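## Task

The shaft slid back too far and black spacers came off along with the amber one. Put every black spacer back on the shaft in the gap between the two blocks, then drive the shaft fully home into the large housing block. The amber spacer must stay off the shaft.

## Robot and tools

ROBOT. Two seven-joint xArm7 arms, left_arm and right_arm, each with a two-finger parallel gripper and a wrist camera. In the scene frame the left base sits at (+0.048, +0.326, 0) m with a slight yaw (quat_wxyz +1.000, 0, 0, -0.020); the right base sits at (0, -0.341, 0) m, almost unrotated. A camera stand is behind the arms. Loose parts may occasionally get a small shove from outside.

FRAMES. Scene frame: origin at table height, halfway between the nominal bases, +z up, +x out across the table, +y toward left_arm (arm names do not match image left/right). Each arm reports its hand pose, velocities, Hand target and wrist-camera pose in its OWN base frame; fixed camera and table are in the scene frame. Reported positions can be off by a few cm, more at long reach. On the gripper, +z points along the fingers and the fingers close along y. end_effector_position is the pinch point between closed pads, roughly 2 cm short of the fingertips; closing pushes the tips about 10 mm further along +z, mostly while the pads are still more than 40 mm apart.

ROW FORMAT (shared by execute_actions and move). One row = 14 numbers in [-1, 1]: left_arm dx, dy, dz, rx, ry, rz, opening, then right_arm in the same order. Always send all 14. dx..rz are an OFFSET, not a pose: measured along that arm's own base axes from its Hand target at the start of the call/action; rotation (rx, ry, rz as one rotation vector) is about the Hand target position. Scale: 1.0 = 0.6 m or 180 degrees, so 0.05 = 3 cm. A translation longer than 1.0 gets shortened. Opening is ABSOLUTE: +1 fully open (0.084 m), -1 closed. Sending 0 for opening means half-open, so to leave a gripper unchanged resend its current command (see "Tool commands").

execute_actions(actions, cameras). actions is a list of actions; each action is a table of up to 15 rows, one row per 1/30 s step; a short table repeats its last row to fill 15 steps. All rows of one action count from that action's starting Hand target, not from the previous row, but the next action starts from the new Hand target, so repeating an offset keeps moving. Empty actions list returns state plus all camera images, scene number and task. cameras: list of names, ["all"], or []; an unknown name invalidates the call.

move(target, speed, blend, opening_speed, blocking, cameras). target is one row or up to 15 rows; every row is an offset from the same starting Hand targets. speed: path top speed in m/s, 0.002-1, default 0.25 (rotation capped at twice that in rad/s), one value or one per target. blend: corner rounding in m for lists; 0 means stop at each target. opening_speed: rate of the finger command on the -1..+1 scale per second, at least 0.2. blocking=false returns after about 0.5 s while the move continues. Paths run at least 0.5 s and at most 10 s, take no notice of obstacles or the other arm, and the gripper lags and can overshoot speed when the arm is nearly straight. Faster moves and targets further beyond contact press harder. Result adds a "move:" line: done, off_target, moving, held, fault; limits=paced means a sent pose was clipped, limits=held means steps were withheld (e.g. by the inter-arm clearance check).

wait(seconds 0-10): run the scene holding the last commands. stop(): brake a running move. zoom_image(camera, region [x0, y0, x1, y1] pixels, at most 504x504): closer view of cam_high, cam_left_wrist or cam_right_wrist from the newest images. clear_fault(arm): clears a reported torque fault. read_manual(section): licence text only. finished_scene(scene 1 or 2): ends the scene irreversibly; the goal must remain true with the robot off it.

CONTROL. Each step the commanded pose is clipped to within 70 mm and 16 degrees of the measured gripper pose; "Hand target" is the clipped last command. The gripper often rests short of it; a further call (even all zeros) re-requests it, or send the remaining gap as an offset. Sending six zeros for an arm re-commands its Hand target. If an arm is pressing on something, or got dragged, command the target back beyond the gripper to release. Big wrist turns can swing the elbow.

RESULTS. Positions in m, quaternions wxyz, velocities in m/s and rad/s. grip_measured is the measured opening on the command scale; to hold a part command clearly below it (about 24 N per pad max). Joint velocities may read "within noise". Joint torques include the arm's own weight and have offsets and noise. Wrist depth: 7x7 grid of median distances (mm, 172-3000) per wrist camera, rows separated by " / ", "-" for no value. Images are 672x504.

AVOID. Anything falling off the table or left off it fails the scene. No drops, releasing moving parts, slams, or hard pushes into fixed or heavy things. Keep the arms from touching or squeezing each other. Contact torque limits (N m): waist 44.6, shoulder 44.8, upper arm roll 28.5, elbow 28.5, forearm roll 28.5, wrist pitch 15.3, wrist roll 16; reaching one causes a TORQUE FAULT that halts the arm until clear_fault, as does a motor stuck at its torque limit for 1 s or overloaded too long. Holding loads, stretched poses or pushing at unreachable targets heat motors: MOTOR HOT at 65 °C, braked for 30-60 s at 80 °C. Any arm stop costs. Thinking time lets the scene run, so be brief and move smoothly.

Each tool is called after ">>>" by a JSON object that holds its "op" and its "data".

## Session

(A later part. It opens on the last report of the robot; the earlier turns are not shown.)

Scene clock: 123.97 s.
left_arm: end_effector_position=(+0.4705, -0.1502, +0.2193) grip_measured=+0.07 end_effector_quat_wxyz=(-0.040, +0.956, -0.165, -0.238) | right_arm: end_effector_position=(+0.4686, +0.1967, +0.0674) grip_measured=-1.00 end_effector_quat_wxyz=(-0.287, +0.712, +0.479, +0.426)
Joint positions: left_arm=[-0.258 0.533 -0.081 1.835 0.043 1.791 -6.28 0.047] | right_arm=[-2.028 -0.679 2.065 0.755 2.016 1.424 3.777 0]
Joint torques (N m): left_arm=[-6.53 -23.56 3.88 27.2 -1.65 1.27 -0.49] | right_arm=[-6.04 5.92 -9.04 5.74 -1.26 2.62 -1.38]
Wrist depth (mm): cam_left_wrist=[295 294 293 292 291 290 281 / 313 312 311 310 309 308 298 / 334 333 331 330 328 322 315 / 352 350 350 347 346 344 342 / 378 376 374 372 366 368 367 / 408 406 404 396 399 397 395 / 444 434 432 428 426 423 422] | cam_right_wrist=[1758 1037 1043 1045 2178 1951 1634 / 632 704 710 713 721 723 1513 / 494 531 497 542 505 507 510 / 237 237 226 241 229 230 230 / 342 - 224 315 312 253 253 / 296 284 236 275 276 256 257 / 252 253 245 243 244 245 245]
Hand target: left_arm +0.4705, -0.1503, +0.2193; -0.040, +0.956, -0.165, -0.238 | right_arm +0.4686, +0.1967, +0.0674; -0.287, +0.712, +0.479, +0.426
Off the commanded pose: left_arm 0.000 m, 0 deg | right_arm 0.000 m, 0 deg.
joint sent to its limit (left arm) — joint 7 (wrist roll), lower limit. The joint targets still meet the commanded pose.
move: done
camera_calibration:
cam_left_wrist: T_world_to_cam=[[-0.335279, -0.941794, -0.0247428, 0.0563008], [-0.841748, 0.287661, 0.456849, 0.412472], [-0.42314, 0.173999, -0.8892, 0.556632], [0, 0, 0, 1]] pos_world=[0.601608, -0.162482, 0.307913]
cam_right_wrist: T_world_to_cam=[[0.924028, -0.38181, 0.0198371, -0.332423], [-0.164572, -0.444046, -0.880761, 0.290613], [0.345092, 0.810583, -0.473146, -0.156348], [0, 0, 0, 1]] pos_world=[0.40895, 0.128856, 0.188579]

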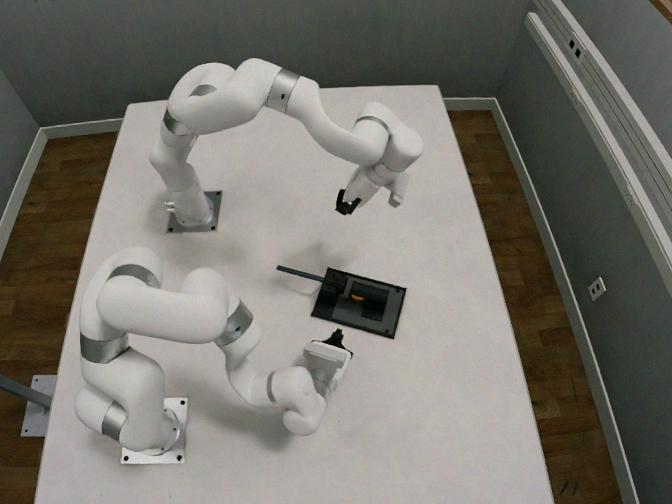

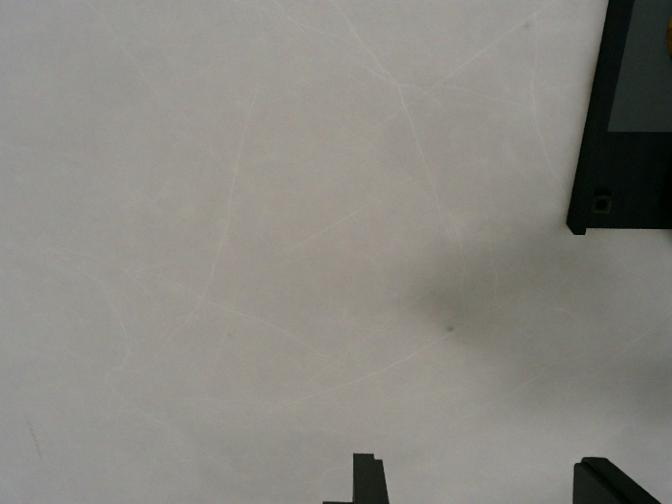

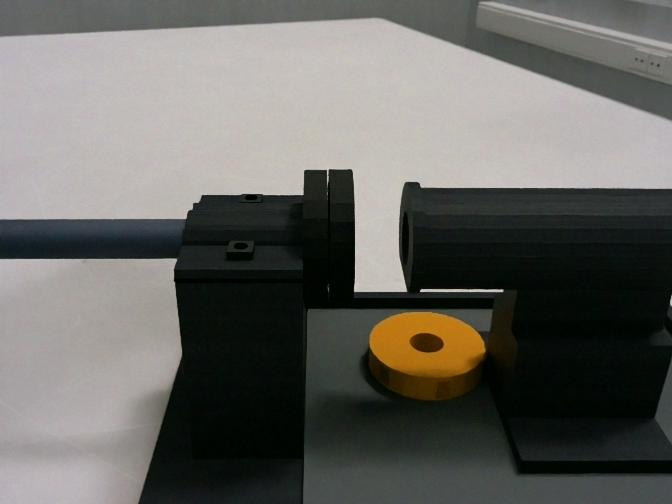

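>>> {"op": "move", "data": {"target": [[0,0,0,-0.295,0.105,-0.589,-0.3,0,0,0,0,0,0,-1],[0,0,0,0.295,-0.105,0.589,-0.3,0,0,0,0,0,0,-1],[0,0,0,0,0,0,-0.3,0,0,0,0,0,0,-1]], "speed": 0.5}}

>>> {"op": "move", "data": {"target": [0.0325,-0.3013,-0.08,0,0,0,-0.3,0,0,0,0,0,0,-1], "speed": 0.12, "cameras": ["all"]}}

Scene clock: 132.77 s.
left_arm: end_effector_position=(+0.4705, -0.1501, +0.2193) grip_measured=+0.07 end_effector_quat_wxyz=(-0.040, +0.956, -0.165, -0.238) | right_arm: end_effector_position=(+0.4686, +0.1967, +0.0674) grip_measured=-1.00 end_effector_quat_wxyz=(-0.287, +0.712, +0.479, +0.426)
Joint positions: left_arm=[0.409 0.914 -1.278 1.882 0.66 1.987 -0.438 0.047] | right_arm=[-2.028 -0.679 2.065 0.755 2.016 1.424 3.777 0]
Joint torques (N m): left_arm=[-4.04 -20.63 -23.32 18.49 1.68 1.06 1.22] | right_arm=[-5.52 5.73 -8.57 6.64 -1.21 2.75 -1.23]
Wrist depth (mm): cam_left_wrist=[295 292 292 291 290 289 281 / 313 311 310 309 308 307 296 / 333 332 331 329 328 323 314 / 351 350 349 347 346 343 342 / 377 375 373 371 365 369 367 / 407 405 403 395 397 397 395 / 443 433 431 427 425 423 420] | cam_right_wrist=[1795 1031 1042 1051 2119 1935 1630 / 633 698 708 713 722 728 1493 / 494 535 501 542 503 507 508 / 237 237 226 241 229 229 230 / 342 - 224 315 312 253 253 / 296 285 236 275 276 256 256 / 251 252 245 243 244 244 245]
Hand target: left_arm +0.4705, -0.1503, +0.2193; -0.040, +0.956, -0.165, -0.238 | right_arm +0.4686, +0.1967, +0.0674; -0.287, +0.712, +0.479, +0.426
Off the commanded pose: left_arm 0.000 m, 0 deg | right_arm 0.000 m, 0 deg.
move: done

Scene clock: 135.07 s.
left_arm: end_effector_position=(+0.4892, -0.3306, +0.1711) grip_measured=+0.07 end_effector_quat_wxyz=(-0.032, +0.961, -0.164, -0.220) | right_arm: end_effector_position=(+0.4686, +0.1967, +0.0674) grip_measured=-1.00 end_effector_quat_wxyz=(-0.287, +0.712, +0.479, +0.426)
Joint positions: left_arm=[-0.346 1.217 -1.039 2.707 0.752 2.092 -0.445 0.047] | right_arm=[-2.028 -0.679 2.065 0.755 2.016 1.424 3.777 0]
Joint torques (N m): left_arm=[-6.33 -38.22 -2.62 16.15 -1.86 -2.36 1] | right_arm=[-5.74 5.75 -8.5 7.02 -1.33 2.71 -1.39]
Wrist depth (mm): cam_left_wrist=[246 249 241 238 237 237 240 / 264 263 256 251 - 247 257 / 279 279 271 268 176 261 272 / 293 293 287 278 184 280 289 / 312 312 306 296 194 295 304 / 336 333 328 314 221 323 329 / 361 354 352 248 218 350 349] | cam_right_wrist=[1758 1037 902 1050 198 1857 1634 / 633 706 708 712 720 722 1509 / 494 535 500 539 506 510 509 / 237 237 226 241 229 229 230 / 342 - 224 315 311 253 253 / 296 284 236 274 275 257 257 / 252 252 245 243 244 245 245]
Hand target: left_arm +0.4900, -0.3310, +0.1713; -0.040, +0.956, -0.165, -0.238 | right_arm +0.4686, +0.1967, +0.0674; -0.287, +0.712, +0.479, +0.426
Off the commanded pose: left_arm 0.001 m, 2 deg | right_arm 0.000 m, 0 deg.
elbow stopped short (left arm): the move would have taken joint 4 (elbow) straighter than the controller allows.
move: done
camera_calibration:
cam_left_wrist: T_world_to_cam=[[-0.329688, -0.943971, -0.0149795, -0.113632], [-0.858261, 0.293068, 0.421307, 0.518141], [-0.393312, 0.151756, -0.906794, 0.534067], [0, 0, 0, 1]] pos_world=[0.617292, -0.340164, 0.26429]
cam_right_wrist: T_world_to_cam=[[0.924028, -0.38181, 0.0198371, -0.332423], [-0.164572, -0.444046, -0.880761, 0.290613], [0.345092, 0.810583, -0.473146, -0.156348], [0, 0, 0, 1]] pos_world=[0.40895, 0.128856, 0.188579]

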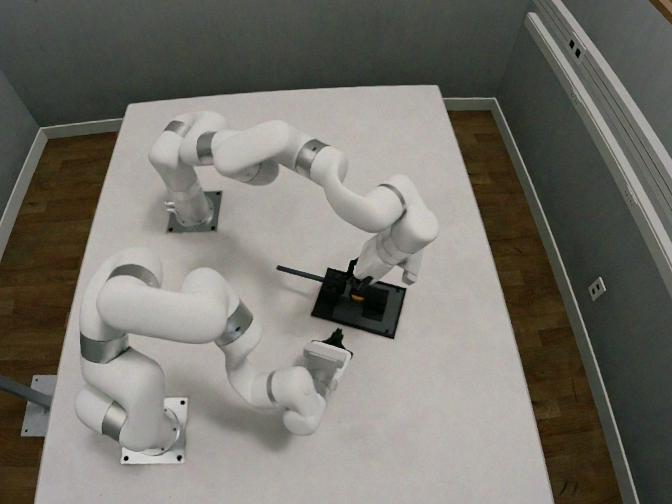

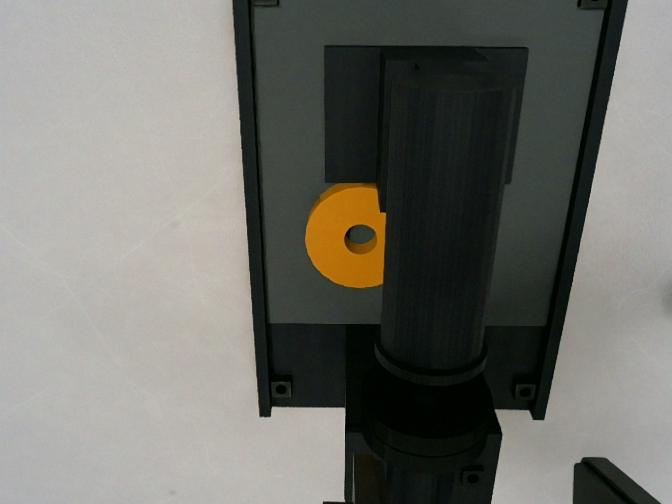

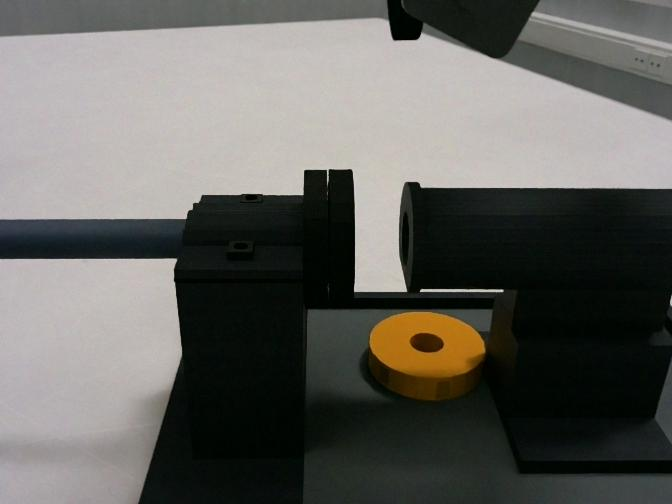

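>>> {"op": "move", "data": {"target": [0,0,-0.04,0,0,0,-0.3,0,0,0,0,0,0,-1], "speed": 0.05, "cameras": ["cam_left_wrist","cam_right_wrist"]}}

Scene clock: 136.37 s.
left_arm: end_effector_position=(+0.4894, -0.3307, +0.1471) grip_measured=+0.07 end_effector_quat_wxyz=(-0.037, +0.958, -0.165, -0.230) | right_arm: end_effector_position=(+0.4686, +0.1967, +0.0674) grip_measured=-1.00 end_effector_quat_wxyz=(-0.287, +0.712, +0.479, +0.426)
Joint positions: left_arm=[-0.356 1.248 -0.985 2.707 0.718 2.069 -0.431 0.047] | right_arm=[-2.028 -0.679 2.065 0.755 2.016 1.424 3.777 0]
Joint torques (N m): left_arm=[-6.29 -38.21 -2.9 10.12 -2.15 -2.31 1.12] | right_arm=[-5.3 5.69 -8.39 7.1 -1.1 2.75 -1.3]
Wrist depth (mm): cam_left_wrist=[226 223 214 214 213 212 212 / 236 238 230 226 - 222 227 / 254 253 245 - - 238 242 / 268 267 260 - - 254 262 / 286 284 275 - - 267 276 / 308 306 300 292 178 284 300 / 333 325 323 200 195 315 319] | cam_right_wrist=[1763 1031 - - 182 183 1604 / 634 700 644 646 193 652 1487 / 493 533 498 543 502 506 509 / 237 238 226 241 229 229 230 / 343 - 224 314 312 252 253 / 297 285 236 275 275 256 257 / 253 253 245 243 244 245 245]
Hand target: left_arm +0.4900, -0.3310, +0.1473; -0.040, +0.956, -0.165, -0.238 | right_arm +0.4686, +0.1967, +0.0674; -0.287, +0.712, +0.479, +0.426
Off the commanded pose: left_arm 0.001 m, 1 deg | right_arm 0.000 m, 0 deg.
elbow stopped short (left arm): the move would have taken joint 4 (elbow) straighter than the controller allows.
move: done
camera_calibration:
cam_left_wrist: T_world_to_cam=[[-0.332682, -0.942819, -0.0203683, -0.111362], [-0.84942, 0.290203, 0.440758, 0.520265], [-0.409644, 0.163933, -0.897395, 0.523091], [0, 0, 0, 1]] pos_world=[0.619156, -0.341729, 0.23784]
cam_right_wrist: T_world_to_cam=[[0.924028, -0.38181, 0.0198371, -0.332423], [-0.164572, -0.444046, -0.880761, 0.290613], [0.345092, 0.810583, -0.473146, -0.156348], [0, 0, 0, 1]] pos_world=[0.40895, 0.128856, 0.188579]
Images, in order (width x height): cam_left_wrist 672x504, cam_right_wrist 672x504.

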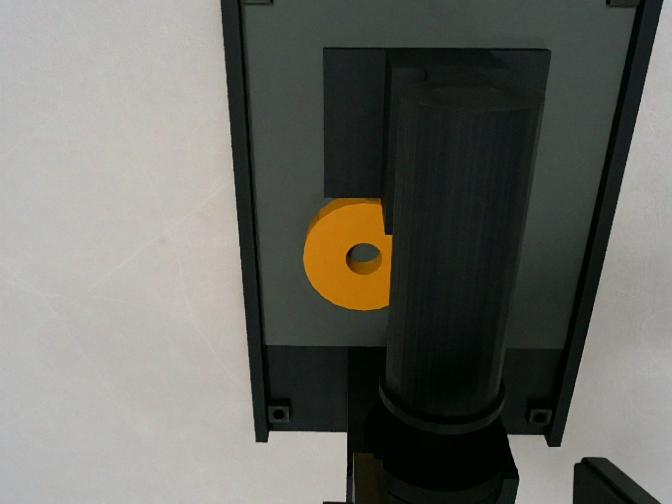

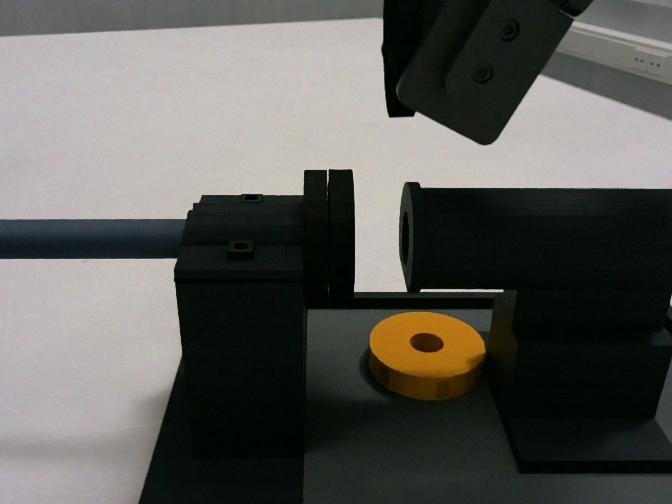

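>>> {"op": "move", "data": {"target": [-0.0107,0.0122,-0.02,0,0,0,-0.3,0,0,0,0,0,0,-1], "speed": 0.05, "cameras": ["cam_left_wrist","cam_right_wrist"]}}

>>> {"op": "zoom_image", "data": {"camera": "cam_right_wrist", "region": [280, 60, 480, 320]}}

Scene clock: 137.80 s.
left_arm: end_effector_position=(+0.4836, -0.3237, +0.1353) grip_measured=+0.07 end_effector_quat_wxyz=(-0.040, +0.956, -0.165, -0.238) | right_arm: end_effector_position=(+0.4686, +0.1967, +0.0674) grip_measured=-1.00 end_effector_quat_wxyz=(-0.287, +0.712, +0.479, +0.426)
Joint positions: left_arm=[-0.237 1.207 -1.031 2.487 0.705 1.997 -0.493 0.047] | right_arm=[-2.028 -0.679 2.065 0.755 2.016 1.424 3.777 0]
Joint torques (N m): left_arm=[5.83 -37.88 -17.02 10.48 -2.39 -2.57 -0.59] | right_arm=[-5.43 5.97 -8.58 7.13 -0.97 2.68 -1.45]
Wrist depth (mm): cam_left_wrist=[214 212 204 201 198 199 202 / 227 223 217 - - - 210 / 239 240 231 227 - - 225 / 255 254 248 239 - 240 244 / 273 272 263 261 - 257 257 / 295 294 288 278 - 275 282 / 322 313 311 - 184 190 305] | cam_right_wrist=[1763 1026 - - 189 1804 1615 / 633 703 - - 192 655 1516 / 493 533 501 501 502 506 509 / 237 238 226 241 228 229 230 / 343 - 224 315 312 253 254 / 296 285 236 275 275 256 257 / 252 252 245 244 243 245 245]
Hand target: left_arm +0.4835, -0.3237, +0.1353; -0.040, +0.956, -0.165, -0.238 | right_arm +0.4686, +0.1967, +0.0674; -0.287, +0.712, +0.479, +0.426
Off the commanded pose: left_arm 0.000 m, 0 deg | right_arm 0.000 m, 0 deg.
move: done
camera_calibration:
cam_left_wrist: T_world_to_cam=[[-0.335383, -0.941756, -0.0247881, -0.104798], [-0.841552, 0.287664, 0.457208, 0.511661], [-0.423448, 0.1742, -0.889014, 0.517813], [0, 0, 0, 1]] pos_world=[0.614709, -0.336083, 0.22381]
cam_right_wrist: T_world_to_cam=[[0.924028, -0.38181, 0.0198371, -0.332423], [-0.164572, -0.444046, -0.880761, 0.290613], [0.345092, 0.810583, -0.473146, -0.156348], [0, 0, 0, 1]] pos_world=[0.40895, 0.128856, 0.188579]
Images, in order (width x height): cam_left_wrist 672x504, cam_right_wrist 672x504.

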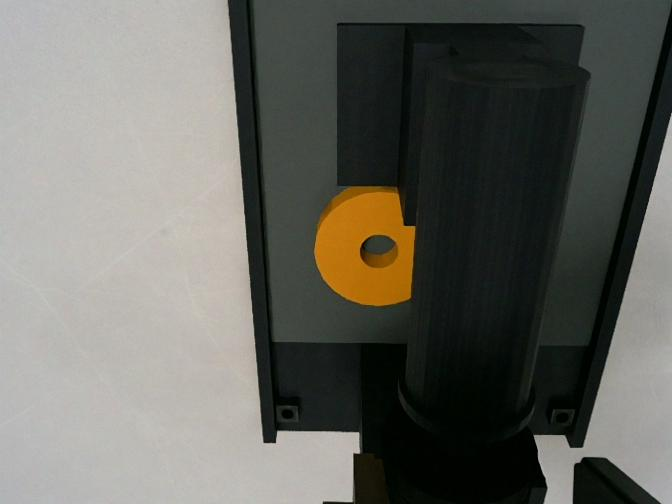

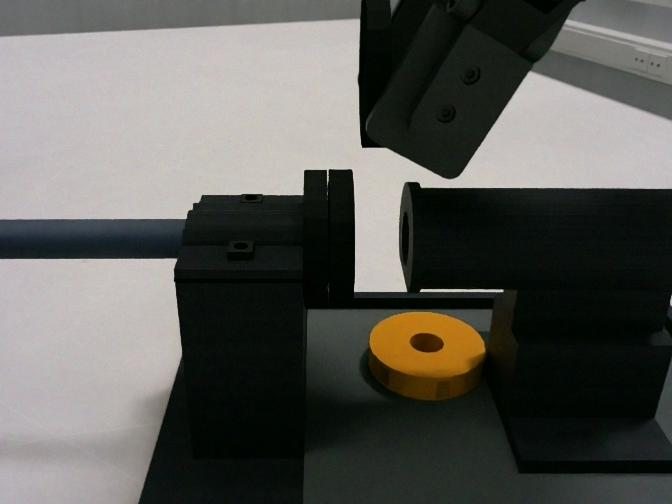

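Scaled by 1.938 from the camera's 672x504 image, which has a finer 960x720 frame.

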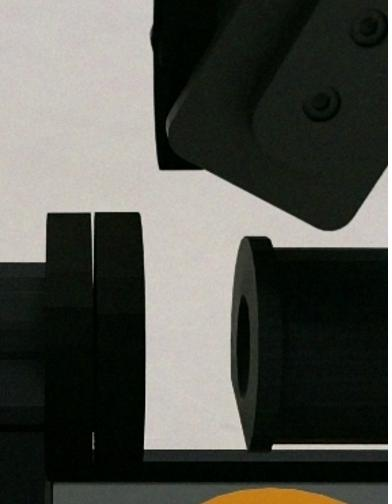

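>>> {"op": "move", "data": {"target": [0.0021,-0.0002,-0.042,0,0,0,-0.3,0,0,0,0,0,0,-1], "speed": 0.05, "cameras": ["cam_left_wrist","cam_right_wrist"]}}

>>> {"op": "zoom_image", "data": {"camera": "cam_right_wrist", "region": [280, 100, 480, 320]}}

Scene clock: 139.00 s.
left_arm: end_effector_position=(+0.4848, -0.3238, +0.1101) grip_measured=+0.07 end_effector_quat_wxyz=(-0.040, +0.956, -0.165, -0.238) | right_arm: end_effector_position=(+0.4686, +0.1967, +0.0674) grip_measured=-1.00 end_effector_quat_wxyz=(-0.287, +0.712, +0.479, +0.426)
Joint positions: left_arm=[-0.206 1.226 -1.031 2.42 0.713 1.938 -0.503 0.047] | right_arm=[-2.028 -0.679 2.065 0.755 2.016 1.424 3.777 0]
Joint torques (N m): left_arm=[6.02 -29.28 -7.78 10.59 1.53 -2.57 -0.7] | right_arm=[-5.34 5.82 -8.57 7.34 -1.1 2.63 -1.35]
Wrist depth (mm): cam_left_wrist=[189 189 178 177 177 176 176 / 201 201 189 188 - - 186 / 215 213 204 - - - 200 / 226 225 215 - - - 211 / 239 242 230 - - - 223 / 262 261 251 - - - 244 / 285 279 271 - - - 271] | cam_right_wrist=[1758 1034 1042 - - - 1596 / 633 702 709 - 198 601 1490 / 493 535 497 - 204 506 511 / 236 238 226 240 229 229 230 / 343 - 224 315 312 252 253 / 297 284 237 274 275 257 257 / 252 253 245 243 244 245 245]
Hand target: left_arm +0.4848, -0.3238, +0.1101; -0.040, +0.956, -0.165, -0.238 | right_arm +0.4686, +0.1967, +0.0674; -0.287, +0.712, +0.479, +0.426
Off the commanded pose: left_arm 0.000 m, 0 deg | right_arm 0.000 m, 0 deg.
move: done
camera_calibration:
cam_left_wrist: T_world_to_cam=[[-0.335237, -0.941811, -0.0246602, -0.105116], [-0.841761, 0.287663, 0.456824, 0.524433], [-0.423148, 0.173902, -0.889215, 0.495806], [0, 0, 0, 1]] pos_world=[0.616008, -0.336081, 0.198713]
cam_right_wrist: T_world_to_cam=[[0.924028, -0.38181, 0.0198371, -0.332423], [-0.164572, -0.444046, -0.880761, 0.290613], [0.345092, 0.810583, -0.473146, -0.156348], [0, 0, 0, 1]] pos_world=[0.40895, 0.128856, 0.188579]
Images, in order (width x height): cam_left_wrist 672x504, cam_right_wrist 672x504.

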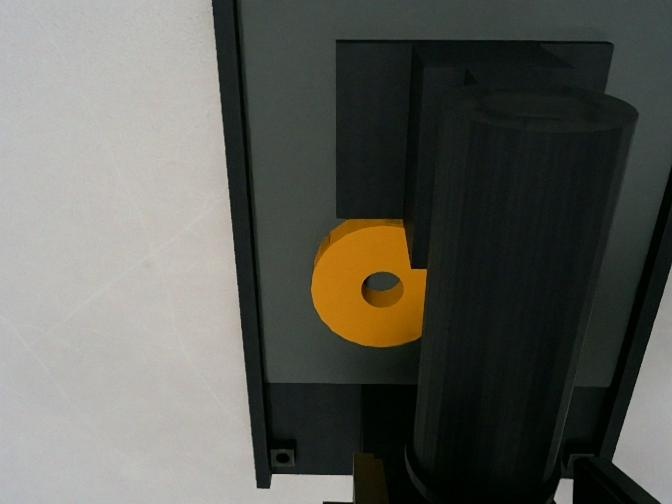

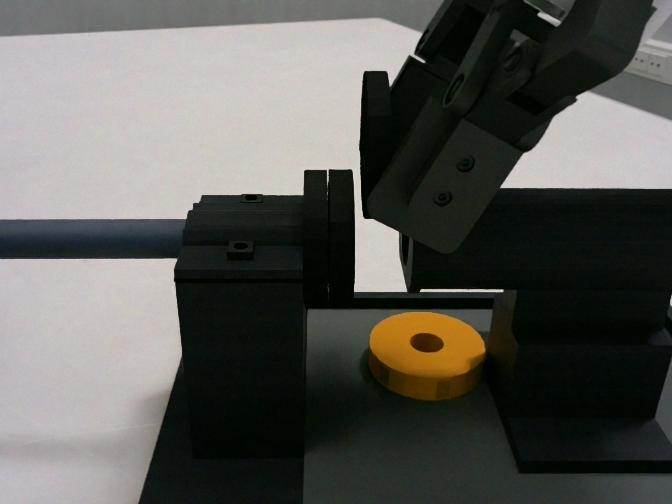

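Scaled by 2.291 from the camera's 672x504 image, which has a finer 960x720 frame.

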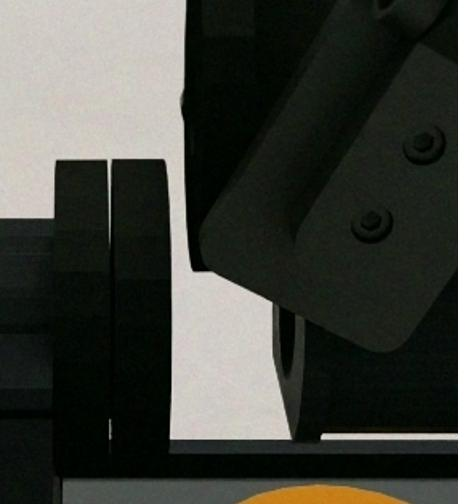

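>>> {"op": "move", "data": {"target": [0,0,-0.032,0,0,0,-0.3,0,0,0,0,0,0,-1], "speed": 0.03, "cameras": ["cam_left_wrist","cam_right_wrist"]}}

>>> {"op": "zoom_image", "data": {"camera": "cam_right_wrist", "region": [280, 100, 480, 320]}}

Scene clock: 140.20 s.
left_arm: end_effector_position=(+0.4848, -0.3238, +0.0909) grip_measured=+0.07 end_effector_quat_wxyz=(-0.040, +0.956, -0.165, -0.238) | right_arm: end_effector_position=(+0.4686, +0.1967, +0.0674) grip_measured=-1.00 end_effector_quat_wxyz=(-0.287, +0.712, +0.479, +0.426)
Joint positions: left_arm=[-0.186 1.243 -1.029 2.376 0.72 1.895 -0.511 0.047] | right_arm=[-2.028 -0.679 2.065 0.755 2.016 1.424 3.777 0]
Joint torques (N m): left_arm=[5.89 -29.06 -8.89 10.16 1.4 -2.3 -0.75] | right_arm=[-5.64 5.88 -8.52 7.65 -1.08 2.69 -1.35]
Wrist depth (mm): cam_left_wrist=[174 173 - - - - - / 182 181 175 - - - - / 194 193 180 - - - 180 / 205 203 193 - - - 189 / 219 215 204 - - - 201 / 233 235 224 - - - 216 / 257 251 245 - - - 239] | cam_right_wrist=[1758 1037 1043 - - - 1529 / 632 706 710 - 255 191 659 / 494 533 497 220 203 231 509 / 237 238 226 221 213 230 230 / 343 - 224 296 311 253 253 / 297 285 237 275 276 256 257 / 252 252 245 243 244 245 245]
Hand target: left_arm +0.4848, -0.3238, +0.0909; -0.040, +0.956, -0.165, -0.238 | right_arm +0.4686, +0.1967, +0.0674; -0.287, +0.712, +0.479, +0.426
Off the commanded pose: left_arm 0.000 m, 0 deg | right_arm 0.000 m, 0 deg.
move: done
camera_calibration:
cam_left_wrist: T_world_to_cam=[[-0.335279, -0.941794, -0.0247428, -0.105544], [-0.841748, 0.287661, 0.456849, 0.533191], [-0.42314, 0.173999, -0.8892, 0.478758], [0, 0, 0, 1]] pos_world=[0.616008, -0.336082, 0.179513]
cam_right_wrist: T_world_to_cam=[[0.924028, -0.38181, 0.0198371, -0.332423], [-0.164572, -0.444046, -0.880761, 0.290613], [0.345092, 0.810583, -0.473146, -0.156348], [0, 0, 0, 1]] pos_world=[0.40895, 0.128856, 0.188579]
Images, in order (width x height): cam_left_wrist 672x504, cam_right_wrist 672x504.

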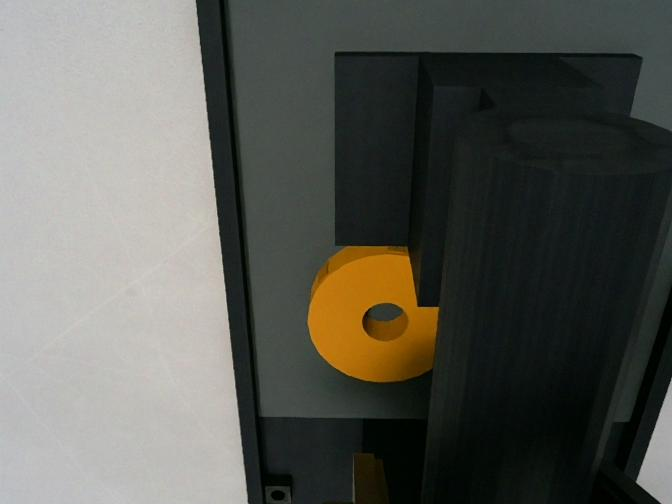

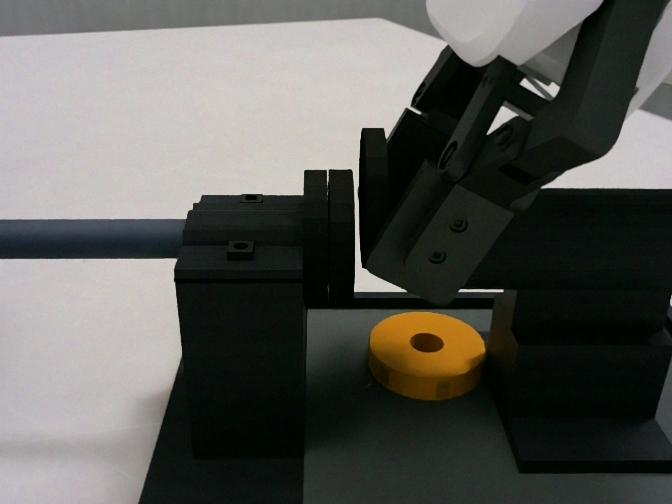

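Scaled by 2.291 from the camera's 672x504 image, which has a finer 960x720 frame.

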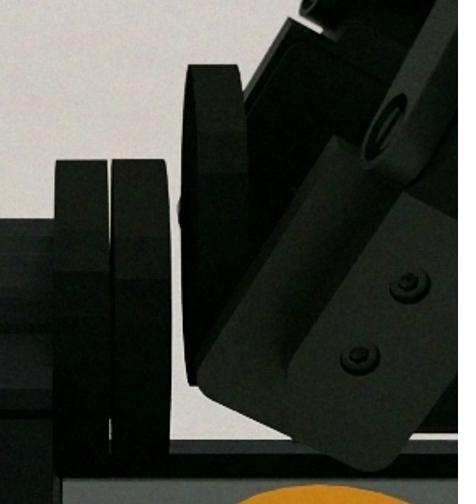

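>>> {"op": "move", "data": {"target": [0,0,-0.0158,0,0,0,-0.3,0,0,0,0,0,0,-1], "speed": 0.02}}

>>> {"op": "move", "data": {"target": [0,0,-0.0065,0,0,0,-0.3,0,0,0,0,0,0,-1], "speed": 0.015, "cameras": ["cam_left_wrist","cam_right_wrist","cam_high"]}}

>>> {"op": "zoom_image", "data": {"camera": "cam_right_wrist", "region": [280, 100, 480, 320]}}

Scene clock: 141.23 s.
left_arm: end_effector_position=(+0.4848, -0.3238, +0.0814) grip_measured=+0.07 end_effector_quat_wxyz=(-0.040, +0.956, -0.165, -0.238) | right_arm: end_effector_position=(+0.4686, +0.1967, +0.0674) grip_measured=-1.00 end_effector_quat_wxyz=(-0.287, +0.712, +0.479, +0.426)
Joint positions: left_arm=[-0.179 1.252 -1.027 2.358 0.725 1.875 -0.513 0.047] | right_arm=[-2.028 -0.679 2.065 0.755 2.016 1.424 3.777 0]
Joint torques (N m): left_arm=[5.94 -29.23 -8.96 10.19 1.6 -2.36 -0.66] | right_arm=[-5.53 5.8 -8.56 7.62 -0.92 2.64 -1.26]
Wrist depth (mm): cam_left_wrist=[- - - - - - - / 174 174 - - - - - / 183 183 - - - - - / 194 192 179 - - - - / 207 206 192 - - - 192 / 224 219 208 - - - 203 / 239 242 231 - - - 219] | cam_right_wrist=[1758 1028 1042 - - 174 1513 / 634 700 709 - 202 195 659 / 494 537 498 229 208 188 510 / 237 238 226 222 213 229 230 / 341 - 224 239 296 253 253 / 297 285 236 275 275 256 257 / 252 252 245 243 243 244 245]
Hand target: left_arm +0.4848, -0.3238, +0.0814; -0.040, +0.956, -0.165, -0.238 | right_arm +0.4686, +0.1967, +0.0674; -0.287, +0.712, +0.479, +0.426
Off the commanded pose: left_arm 0.000 m, 0 deg | right_arm 0.000 m, 0 deg.
move: done

Scene clock: 141.93 s.
left_arm: end_effector_position=(+0.4848, -0.3238, +0.0775) grip_measured=+0.07 end_effector_quat_wxyz=(-0.040, +0.956, -0.165, -0.238) | right_arm: end_effector_position=(+0.4686, +0.1967, +0.0674) grip_measured=-1.00 end_effector_quat_wxyz=(-0.287, +0.712, +0.479, +0.426)
Joint positions: left_arm=[-0.177 1.256 -1.026 2.352 0.727 1.867 -0.514 0.047] | right_arm=[-2.028 -0.679 2.065 0.755 2.016 1.424 3.777 0]
Joint torques (N m): left_arm=[5.85 -29.46 -9.02 10.41 1.44 -2.52 -0.78] | right_arm=[-5.76 5.81 -8.57 7.58 -1.07 2.74 -1.3]
Wrist depth (mm): cam_left_wrist=[- - - - - - - / - - - - - - - / 179 178 - - - - - / 189 188 177 - - - - / 202 201 191 - - - - / 219 214 198 - - - 201 / 238 236 226 - - - 218] | cam_right_wrist=[1745 1037 1040 - - 180 174 / 634 700 713 - 256 176 602 / 496 534 537 229 200 184 508 / 237 238 226 225 214 229 230 / 342 - 224 239 297 252 253 / 296 285 236 275 275 256 256 / 252 252 245 243 244 245 245]
Hand target: left_arm +0.4848, -0.3238, +0.0775; -0.040, +0.956, -0.165, -0.238 | right_arm +0.4686, +0.1967, +0.0674; -0.287, +0.712, +0.479, +0.426
Off the commanded pose: left_arm 0.000 m, 0 deg | right_arm 0.000 m, 0 deg.
move: done
camera_calibration:
cam_left_wrist: T_world_to_cam=[[-0.335279, -0.941794, -0.0247428, -0.105875], [-0.841748, 0.287661, 0.456849, 0.539313], [-0.42314, 0.173999, -0.8892, 0.466843], [0, 0, 0, 1]] pos_world=[0.616008, -0.336082, 0.166113]
cam_right_wrist: T_world_to_cam=[[0.924028, -0.38181, 0.0198371, -0.332423], [-0.164572, -0.444046, -0.880761, 0.290613], [0.345092, 0.810583, -0.473146, -0.156348], [0, 0, 0, 1]] pos_world=[0.40895, 0.128856, 0.188579]

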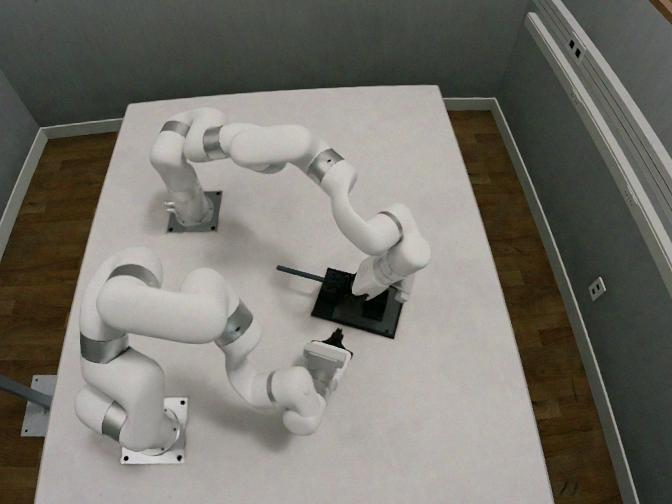

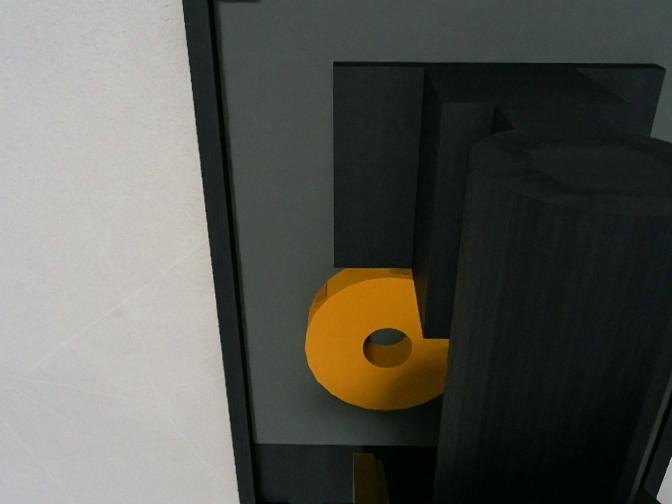

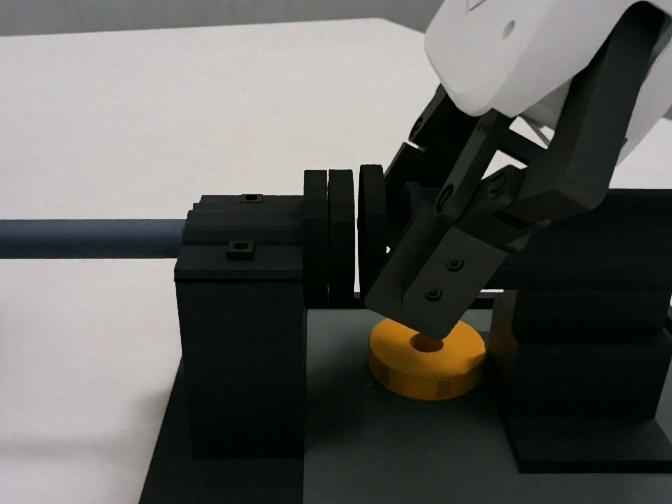

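Scaled by 2.291 from the camera's 672x504 image, which has a finer 960x720 frame.

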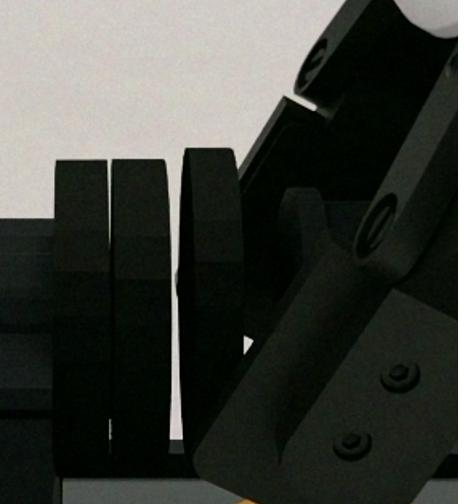

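>>> {"op": "move", "data": {"target": [[0,0,-0.0023,0,0,0,-0.3,-0.2,0.0,0.2,-0.348,-0.147,0.447,-0.5],[0,0,-0.0023,0,0,0,-0.3,-0.2033,0.3248,0.15,-0.348,-0.147,0.447,-0.5]], "speed": 0.18, "cameras": ["all"]}}

Scene clock: 149.60 s.
left_arm: end_effector_position=(+0.4848, -0.3238, +0.0761) grip_measured=+0.07 end_effector_quat_wxyz=(-0.040, +0.956, -0.165, -0.238) | right_arm: end_effector_position=(+0.3466, +0.3916, +0.1574) grip_measured=-0.52 end_effector_quat_wxyz=(-0.001, +0.191, +0.982, +0.000)
Joint positions: left_arm=[-0.176 1.258 -1.026 2.35 0.727 1.865 -0.514 0.047] | right_arm=[-1.15 -0.948 1.619 1.285 0.977 1.369 3.739 0.021]
Joint torques (N m): left_arm=[5.77 -29.52 -8.84 10.37 1.5 -2.29 -0.79] | right_arm=[-5.81 7.13 -15.34 12.1 2.71 0.07 1.53]
Wrist depth (mm): cam_left_wrist=[- - - - - - - / - - - - - - - / 177 177 - - - - - / 187 186 - - - - - / 201 199 186 - - - - / 217 216 196 - - - 199 / 235 234 224 - - - 215] | cam_right_wrist=[288 287 288 288 289 289 290 / 287 288 287 288 288 289 289 / 286 286 287 288 288 288 288 / 286 286 286 287 288 287 288 / 284 286 287 287 287 287 288 / 285 285 286 285 286 286 287 / 284 283 284 285 203 286 286]
Hand target: left_arm +0.4848, -0.3238, +0.0761; -0.040, +0.956, -0.165, -0.238 | right_arm +0.3466, +0.3916, +0.1574; -0.001, +0.191, +0.982, +0.000
Off the commanded pose: left_arm 0.000 m, 0 deg | right_arm 0.000 m, 0 deg.
move: done
camera_calibration:
cam_left_wrist: T_world_to_cam=[[-0.335279, -0.941794, -0.0247428, -0.10591], [-0.841748, 0.287661, 0.456849, 0.539952], [-0.42314, 0.173999, -0.8892, 0.465598], [0, 0, 0, 1]] pos_world=[0.616008, -0.336082, 0.164713]
cam_right_wrist: T_world_to_cam=[[0.361504, 0.932263, 0.0141386, -0.465849], [0.932355, -0.361545, 0.000358179, -0.114851], [0.00544564, 0.0130527, -0.9999, 0.283256], [0, 0, 0, 1]] pos_world=[0.273946, 0.389073, 0.289855]

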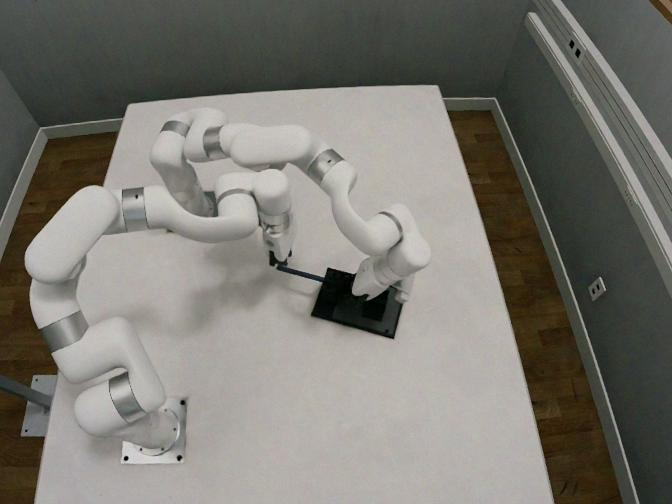

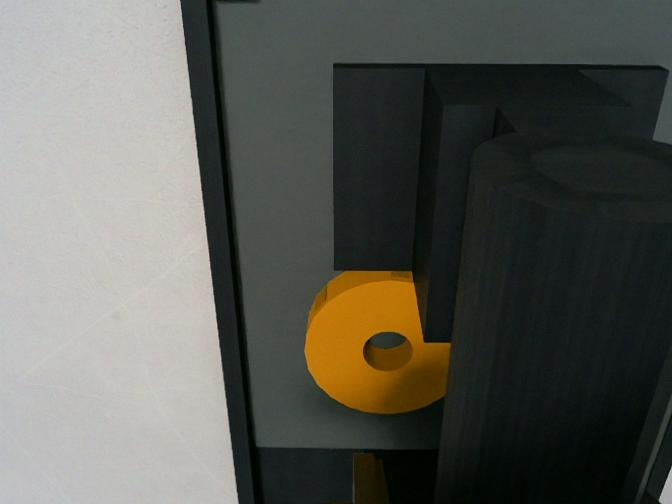

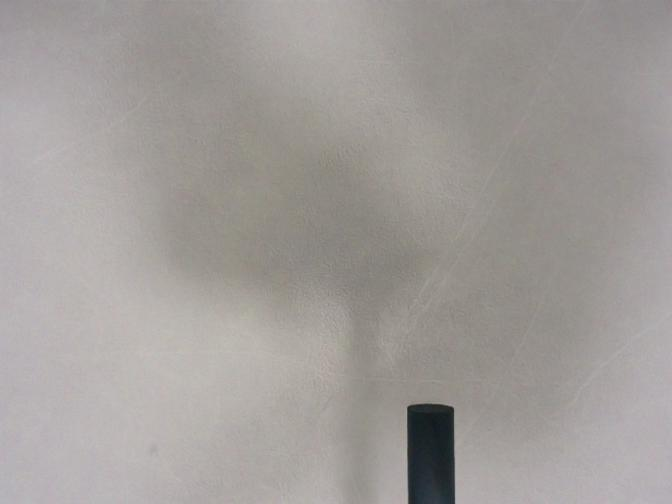

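>>> {"op": "move", "data": {"target": [[0,0,0,0,0,0,-0.3,0.0019,0.0046,-0.05,0,0,0,0]], "speed": 0.1, "cameras": ["cam_right_wrist"]}}

Scene clock: 152.07 s.
left_arm: end_effector_position=(+0.4848, -0.3238, +0.0761) grip_measured=+0.07 end_effector_quat_wxyz=(-0.040, +0.956, -0.165, -0.238) | right_arm: end_effector_position=(+0.3477, +0.3944, +0.1274) grip_measured=-0.01 end_effector_quat_wxyz=(-0.001, +0.191, +0.982, +0.000)
Joint positions: left_arm=[-0.176 1.258 -1.026 2.35 0.727 1.865 -0.514 0.047] | right_arm=[-1.169 -0.98 1.675 1.264 1.023 1.32 3.724 0.044]
Joint torques (N m): left_arm=[6.48 -28.78 -9.46 10.47 1.3 -2.35 -0.73] | right_arm=[-5.81 7.7 -15.91 5.59 2.66 -3.52 -1.41]
Wrist depth (mm): cam_left_wrist=[- - - - - - - / - - - - - - - / 177 177 - - - - - / 187 186 - - - - - / 200 199 185 - - - - / 217 215 196 - - - 200 / 235 234 224 - - - 215] | cam_right_wrist=[258 258 258 259 259 259 259 / 257 258 258 258 258 259 259 / 257 257 256 258 258 258 259 / 256 257 256 257 257 258 258 / 256 256 256 256 257 257 258 / 255 256 256 257 256 257 257 / 254 255 255 255 256 256 256]
Hand target: left_arm +0.4848, -0.3238, +0.0761; -0.040, +0.956, -0.165, -0.238 | right_arm +0.3477, +0.3944, +0.1274; -0.001, +0.191, +0.982, +0.000
Off the commanded pose: left_arm 0.000 m, 0 deg | right_arm 0.000 m, 0 deg.
move: done
camera_calibration:
cam_right_wrist: T_world_to_cam=[[0.361504, 0.932263, 0.0141386, -0.468433], [0.932355, -0.361545, 0.000358179, -0.114854], [0.00544564, 0.0130527, -0.9999, 0.253216], [0, 0, 0, 1]] pos_world=[0.275046, 0.391873, 0.259855]
Images, in order (width x height): cam_right_wrist 672x504.

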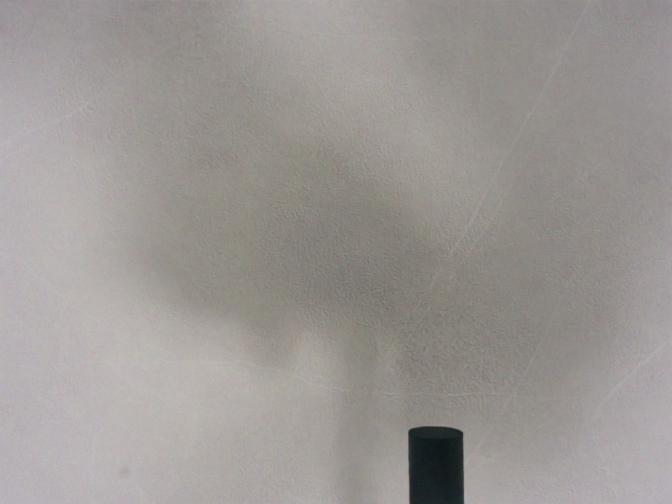

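>>> {"op": "move", "data": {"target": [0,0,0,0,0,0,-0.3,0.0,0.0,-0.083,0,0,0,0], "speed": 0.08}}

>>> {"op": "move", "data": {"target": [0,0,0,0,0,0,-0.3,0,0,0,0,0,0,-0.9], "opening_speed": 0.5, "cameras": ["cam_right_wrist","cam_high"]}}

Scene clock: 153.20 s.
left_arm: end_effector_position=(+0.4848, -0.3238, +0.0761) grip_measured=+0.07 end_effector_quat_wxyz=(-0.040, +0.956, -0.165, -0.238) | right_arm: end_effector_position=(+0.3477, +0.3944, +0.0776) grip_measured=-0.01 end_effector_quat_wxyz=(-0.001, +0.191, +0.982, +0.000)
Joint positions: left_arm=[-0.176 1.258 -1.026 2.35 0.727 1.865 -0.514 0.047] | right_arm=[-1.198 -1.034 1.765 1.23 1.103 1.24 3.692 0.044]
Joint torques (N m): left_arm=[5.9 -29.04 -9.28 10.5 1.51 -2.34 -0.74] | right_arm=[-6.29 8.28 -15.91 5.37 3.05 -3.74 -1.43]
Wrist depth (mm): cam_left_wrist=[- - - - - - - / - - - - - - - / 177 177 - - - - - / 187 186 - - - - - / 201 200 186 - - - - / 217 215 196 - - - 199 / 236 234 224 - - - 215] | cam_right_wrist=[208 208 209 209 209 209 210 / 208 208 208 208 208 209 209 / 207 207 208 208 208 208 209 / 207 207 207 208 208 208 208 / 206 207 207 207 207 207 208 / 206 206 206 207 206 207 207 / 205 206 206 206 206 207 207]
Hand target: left_arm +0.4848, -0.3238, +0.0761; -0.040, +0.956, -0.165, -0.238 | right_arm +0.3477, +0.3944, +0.0776; -0.001, +0.191, +0.982, +0.000
Off the commanded pose: left_arm 0.000 m, 0 deg | right_arm 0.000 m, 0 deg.
move: done

Scene clock: 155.20 s.
left_arm: end_effector_position=(+0.4848, -0.3238, +0.0761) grip_measured=+0.07 end_effector_quat_wxyz=(-0.040, +0.956, -0.165, -0.238) | right_arm: end_effector_position=(+0.3477, +0.3943, +0.0775) grip_measured=-0.66 end_effector_quat_wxyz=(-0.001, +0.191, +0.982, +0.000)
Joint positions: left_arm=[-0.176 1.258 -1.026 2.35 0.727 1.865 -0.514 0.047] | right_arm=[-1.198 -1.035 1.764 1.23 1.103 1.24 3.692 0.015]
Joint torques (N m): left_arm=[5.4 -29.47 -9.1 10.05 1.69 -2.35 -0.73] | right_arm=[-0.49 5.27 -13.04 21.26 9.65 -12.56 -1.17]
Wrist depth (mm): cam_left_wrist=[- - - - - - - / - - - - - - - / 177 177 - - - - - / 187 186 - - - - - / 200 199 186 - - - - / 217 215 196 - - - 200 / 236 234 224 - - - 215] | cam_right_wrist=[208 208 209 209 210 209 209 / 208 208 208 208 209 209 209 / 207 207 208 208 208 208 209 / 207 207 207 207 208 208 208 / 206 207 207 207 207 208 208 / 206 206 206 206 207 207 207 / 205 206 206 206 206 206 207]
Hand target: left_arm +0.4848, -0.3238, +0.0761; -0.040, +0.956, -0.165, -0.238 | right_arm +0.3477, +0.3944, +0.0776; -0.001, +0.191, +0.982, +0.000
Off the commanded pose: left_arm 0.000 m, 0 deg | right_arm 0.000 m, 0 deg.
move: done
camera_calibration:
cam_right_wrist: T_world_to_cam=[[0.361591, 0.932234, 0.0138783, -0.467593], [0.932322, -0.361629, 0.000242692, -0.114806], [0.00524505, 0.0128513, -0.999904, 0.203556], [0, 0, 0, 1]] pos_world=[0.275046, 0.391773, 0.210054]
Images, in order (width x height): cam_high 672x504, cam_right_wrist 672x504.

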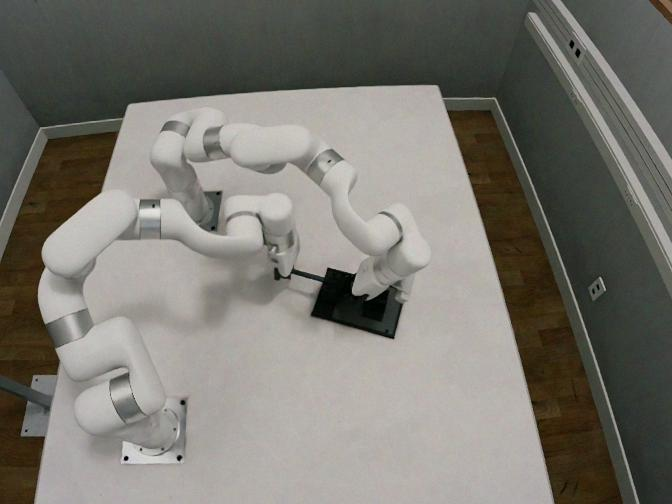

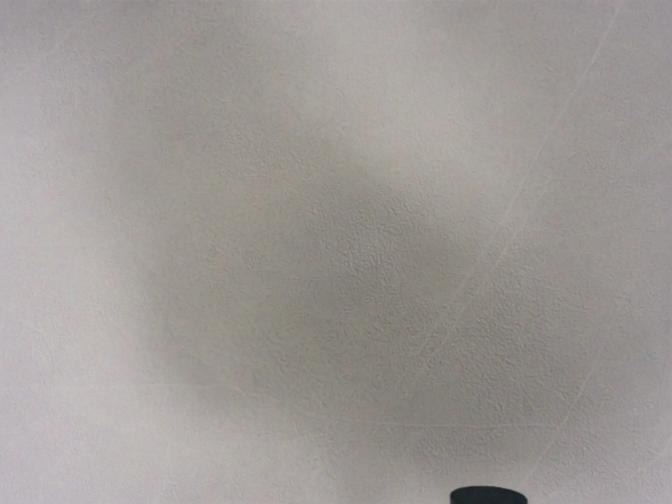

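>>> {"op": "move", "data": {"target": [0,0,0,0,0,0,-0.3,0.0155,-0.0061,0,0,0,0,-0.8], "speed": 0.02}}

>>> {"op": "move", "data": {"target": [0,0,0,0,0,0,-0.3,0.0155,-0.0061,0,0,0,0,-0.8], "speed": 0.02, "cameras": ["cam_high"]}}

>>> {"op": "zoom_image", "data": {"camera": "cam_high", "region": [250, 220, 430, 350]}}

Scene clock: 156.37 s.
left_arm: end_effector_position=(+0.4848, -0.3238, +0.0761) grip_measured=+0.07 end_effector_quat_wxyz=(-0.040, +0.956, -0.165, -0.238) | right_arm: end_effector_position=(+0.3562, +0.3906, +0.0773) grip_measured=-0.69 end_effector_quat_wxyz=(-0.003, +0.191, +0.982, -0.001)
Joint positions: left_arm=[-0.176 1.258 -1.026 2.35 0.727 1.865 -0.514 0.047] | right_arm=[-1.226 -1.04 1.768 1.245 1.105 1.248 3.678 0.014]
Joint torques (N m): left_arm=[5.84 -29.36 -8.9 10.4 1.65 -2.4 -0.68] | right_arm=[-19.15 8.81 -36.99 21.99 6.25 -16.7 -1.5]
Wrist depth (mm): cam_left_wrist=[- - - - - - - / - - - - - - - / 177 177 - - - - - / 187 186 - - - - - / 200 200 185 - - - - / 217 216 196 - - - 200 / 235 234 224 - - - 215] | cam_right_wrist=[208 208 208 208 208 208 208 / 207 208 207 208 208 208 208 / 207 207 207 207 207 207 207 / 206 206 207 206 207 206 207 / 206 206 206 206 206 206 206 / 205 205 205 205 205 206 205 / 204 204 205 205 205 205 205]
Hand target: left_arm +0.4848, -0.3238, +0.0761; -0.040, +0.956, -0.165, -0.238 | right_arm +0.3570, +0.3907, +0.0776; -0.001, +0.191, +0.982, +0.000
Off the commanded pose: left_arm 0.000 m, 0 deg | right_arm 0.001 m, 0 deg.
move: done

Scene clock: 156.97 s.
left_arm: end_effector_position=(+0.4848, -0.3238, +0.0761) grip_measured=+0.07 end_effector_quat_wxyz=(-0.040, +0.956, -0.165, -0.238) | right_arm: end_effector_position=(+0.3496, +0.3892, +0.0762) grip_measured=-0.69 end_effector_quat_wxyz=(-0.017, +0.192, +0.981, -0.005)
Joint positions: left_arm=[-0.176 1.258 -1.026 2.35 0.727 1.865 -0.514 0.047] | right_arm=[-1.228 -1.04 1.766 1.248 1.105 1.282 3.677 0.014]
Joint torques (N m): left_arm=[5.78 -29.17 -9.35 10.09 1.49 -2.32 -0.57] | right_arm=[2.93 13.05 -13.39 3.83 -0.17 3.36 -0.06]
Wrist depth (mm): cam_left_wrist=[- - - - - - - / - - - - - - - / 177 177 - - - - - / 187 186 - - - - - / 201 200 186 - - - - / 217 215 196 - - - 200 / 236 234 224 - - - 215] | cam_right_wrist=[213 212 212 212 212 212 211 / 211 211 211 211 211 211 210 / 210 210 210 210 210 209 209 / 209 209 209 208 209 209 208 / 208 208 208 208 208 207 207 / 207 207 207 206 207 206 206 / 206 206 206 206 206 205 205]
Hand target: left_arm +0.4848, -0.3238, +0.0761; -0.040, +0.956, -0.165, -0.238 | right_arm +0.3496, +0.3892, +0.0762; -0.017, +0.192, +0.981, -0.005 (not the last commanded pose)
Tool commands: left_gripper/opening=-0.3 right_gripper/opening=-0.8
Off the commanded pose: left_arm 0.000 m, 0 deg | right_arm 0.017 m, 2 deg.
TORQUE FAULT: the external load on joint 6 (wrist pitch) of the right arm reached its load limit, and that arm stopped. The contact can be on any part of that arm beyond that joint, not only on its tool. A torque fault puts only its own arm into a fault stop. That arm's remaining commands of this call were not run. The hold on joint 6 (wrist pitch) of that arm was moved back by the arm itself, up to 3 degrees, as the stop began, but a joint of that arm was then at its load limit, so every hold on that arm was set where that arm was. That arm may still press on what stopped it. That arm is still stopped at the end of this call. While its stop runs, that arm, its gripper or tool too, takes no new command.
CLEAR FAULT: the right arm stays stopped (state 4) until you call clear_fault(arm="right_arm").
End effector pose when the fault began: right_arm: position (+0.3564, +0.3905, +0.0773), quat_wxyz (-0.003, +0.191, +0.982, -0.001)
Joint positions when the fault began: right_arm=[-1.227 -1.04 1.768 1.246 1.105 1.249 3.677 0.014]
move: fault (right_arm)
Images, in order (width x height): cam_high 672x504.

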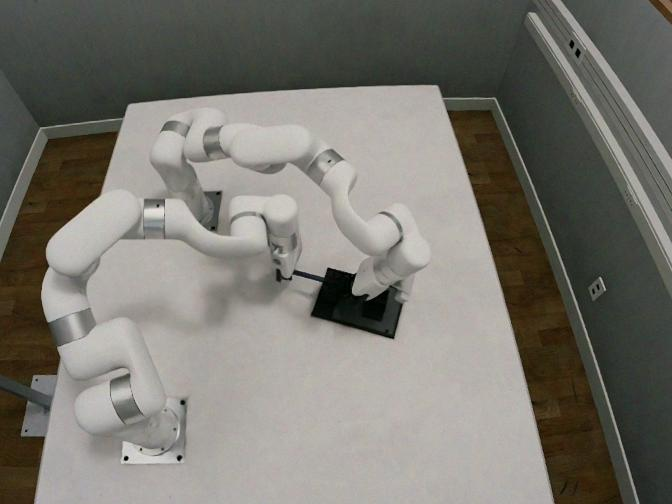

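Scaled by 2.800 from the camera's 672x504 image, which has a finer 960x720 frame.

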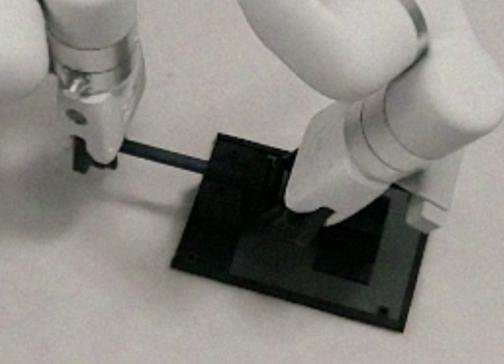

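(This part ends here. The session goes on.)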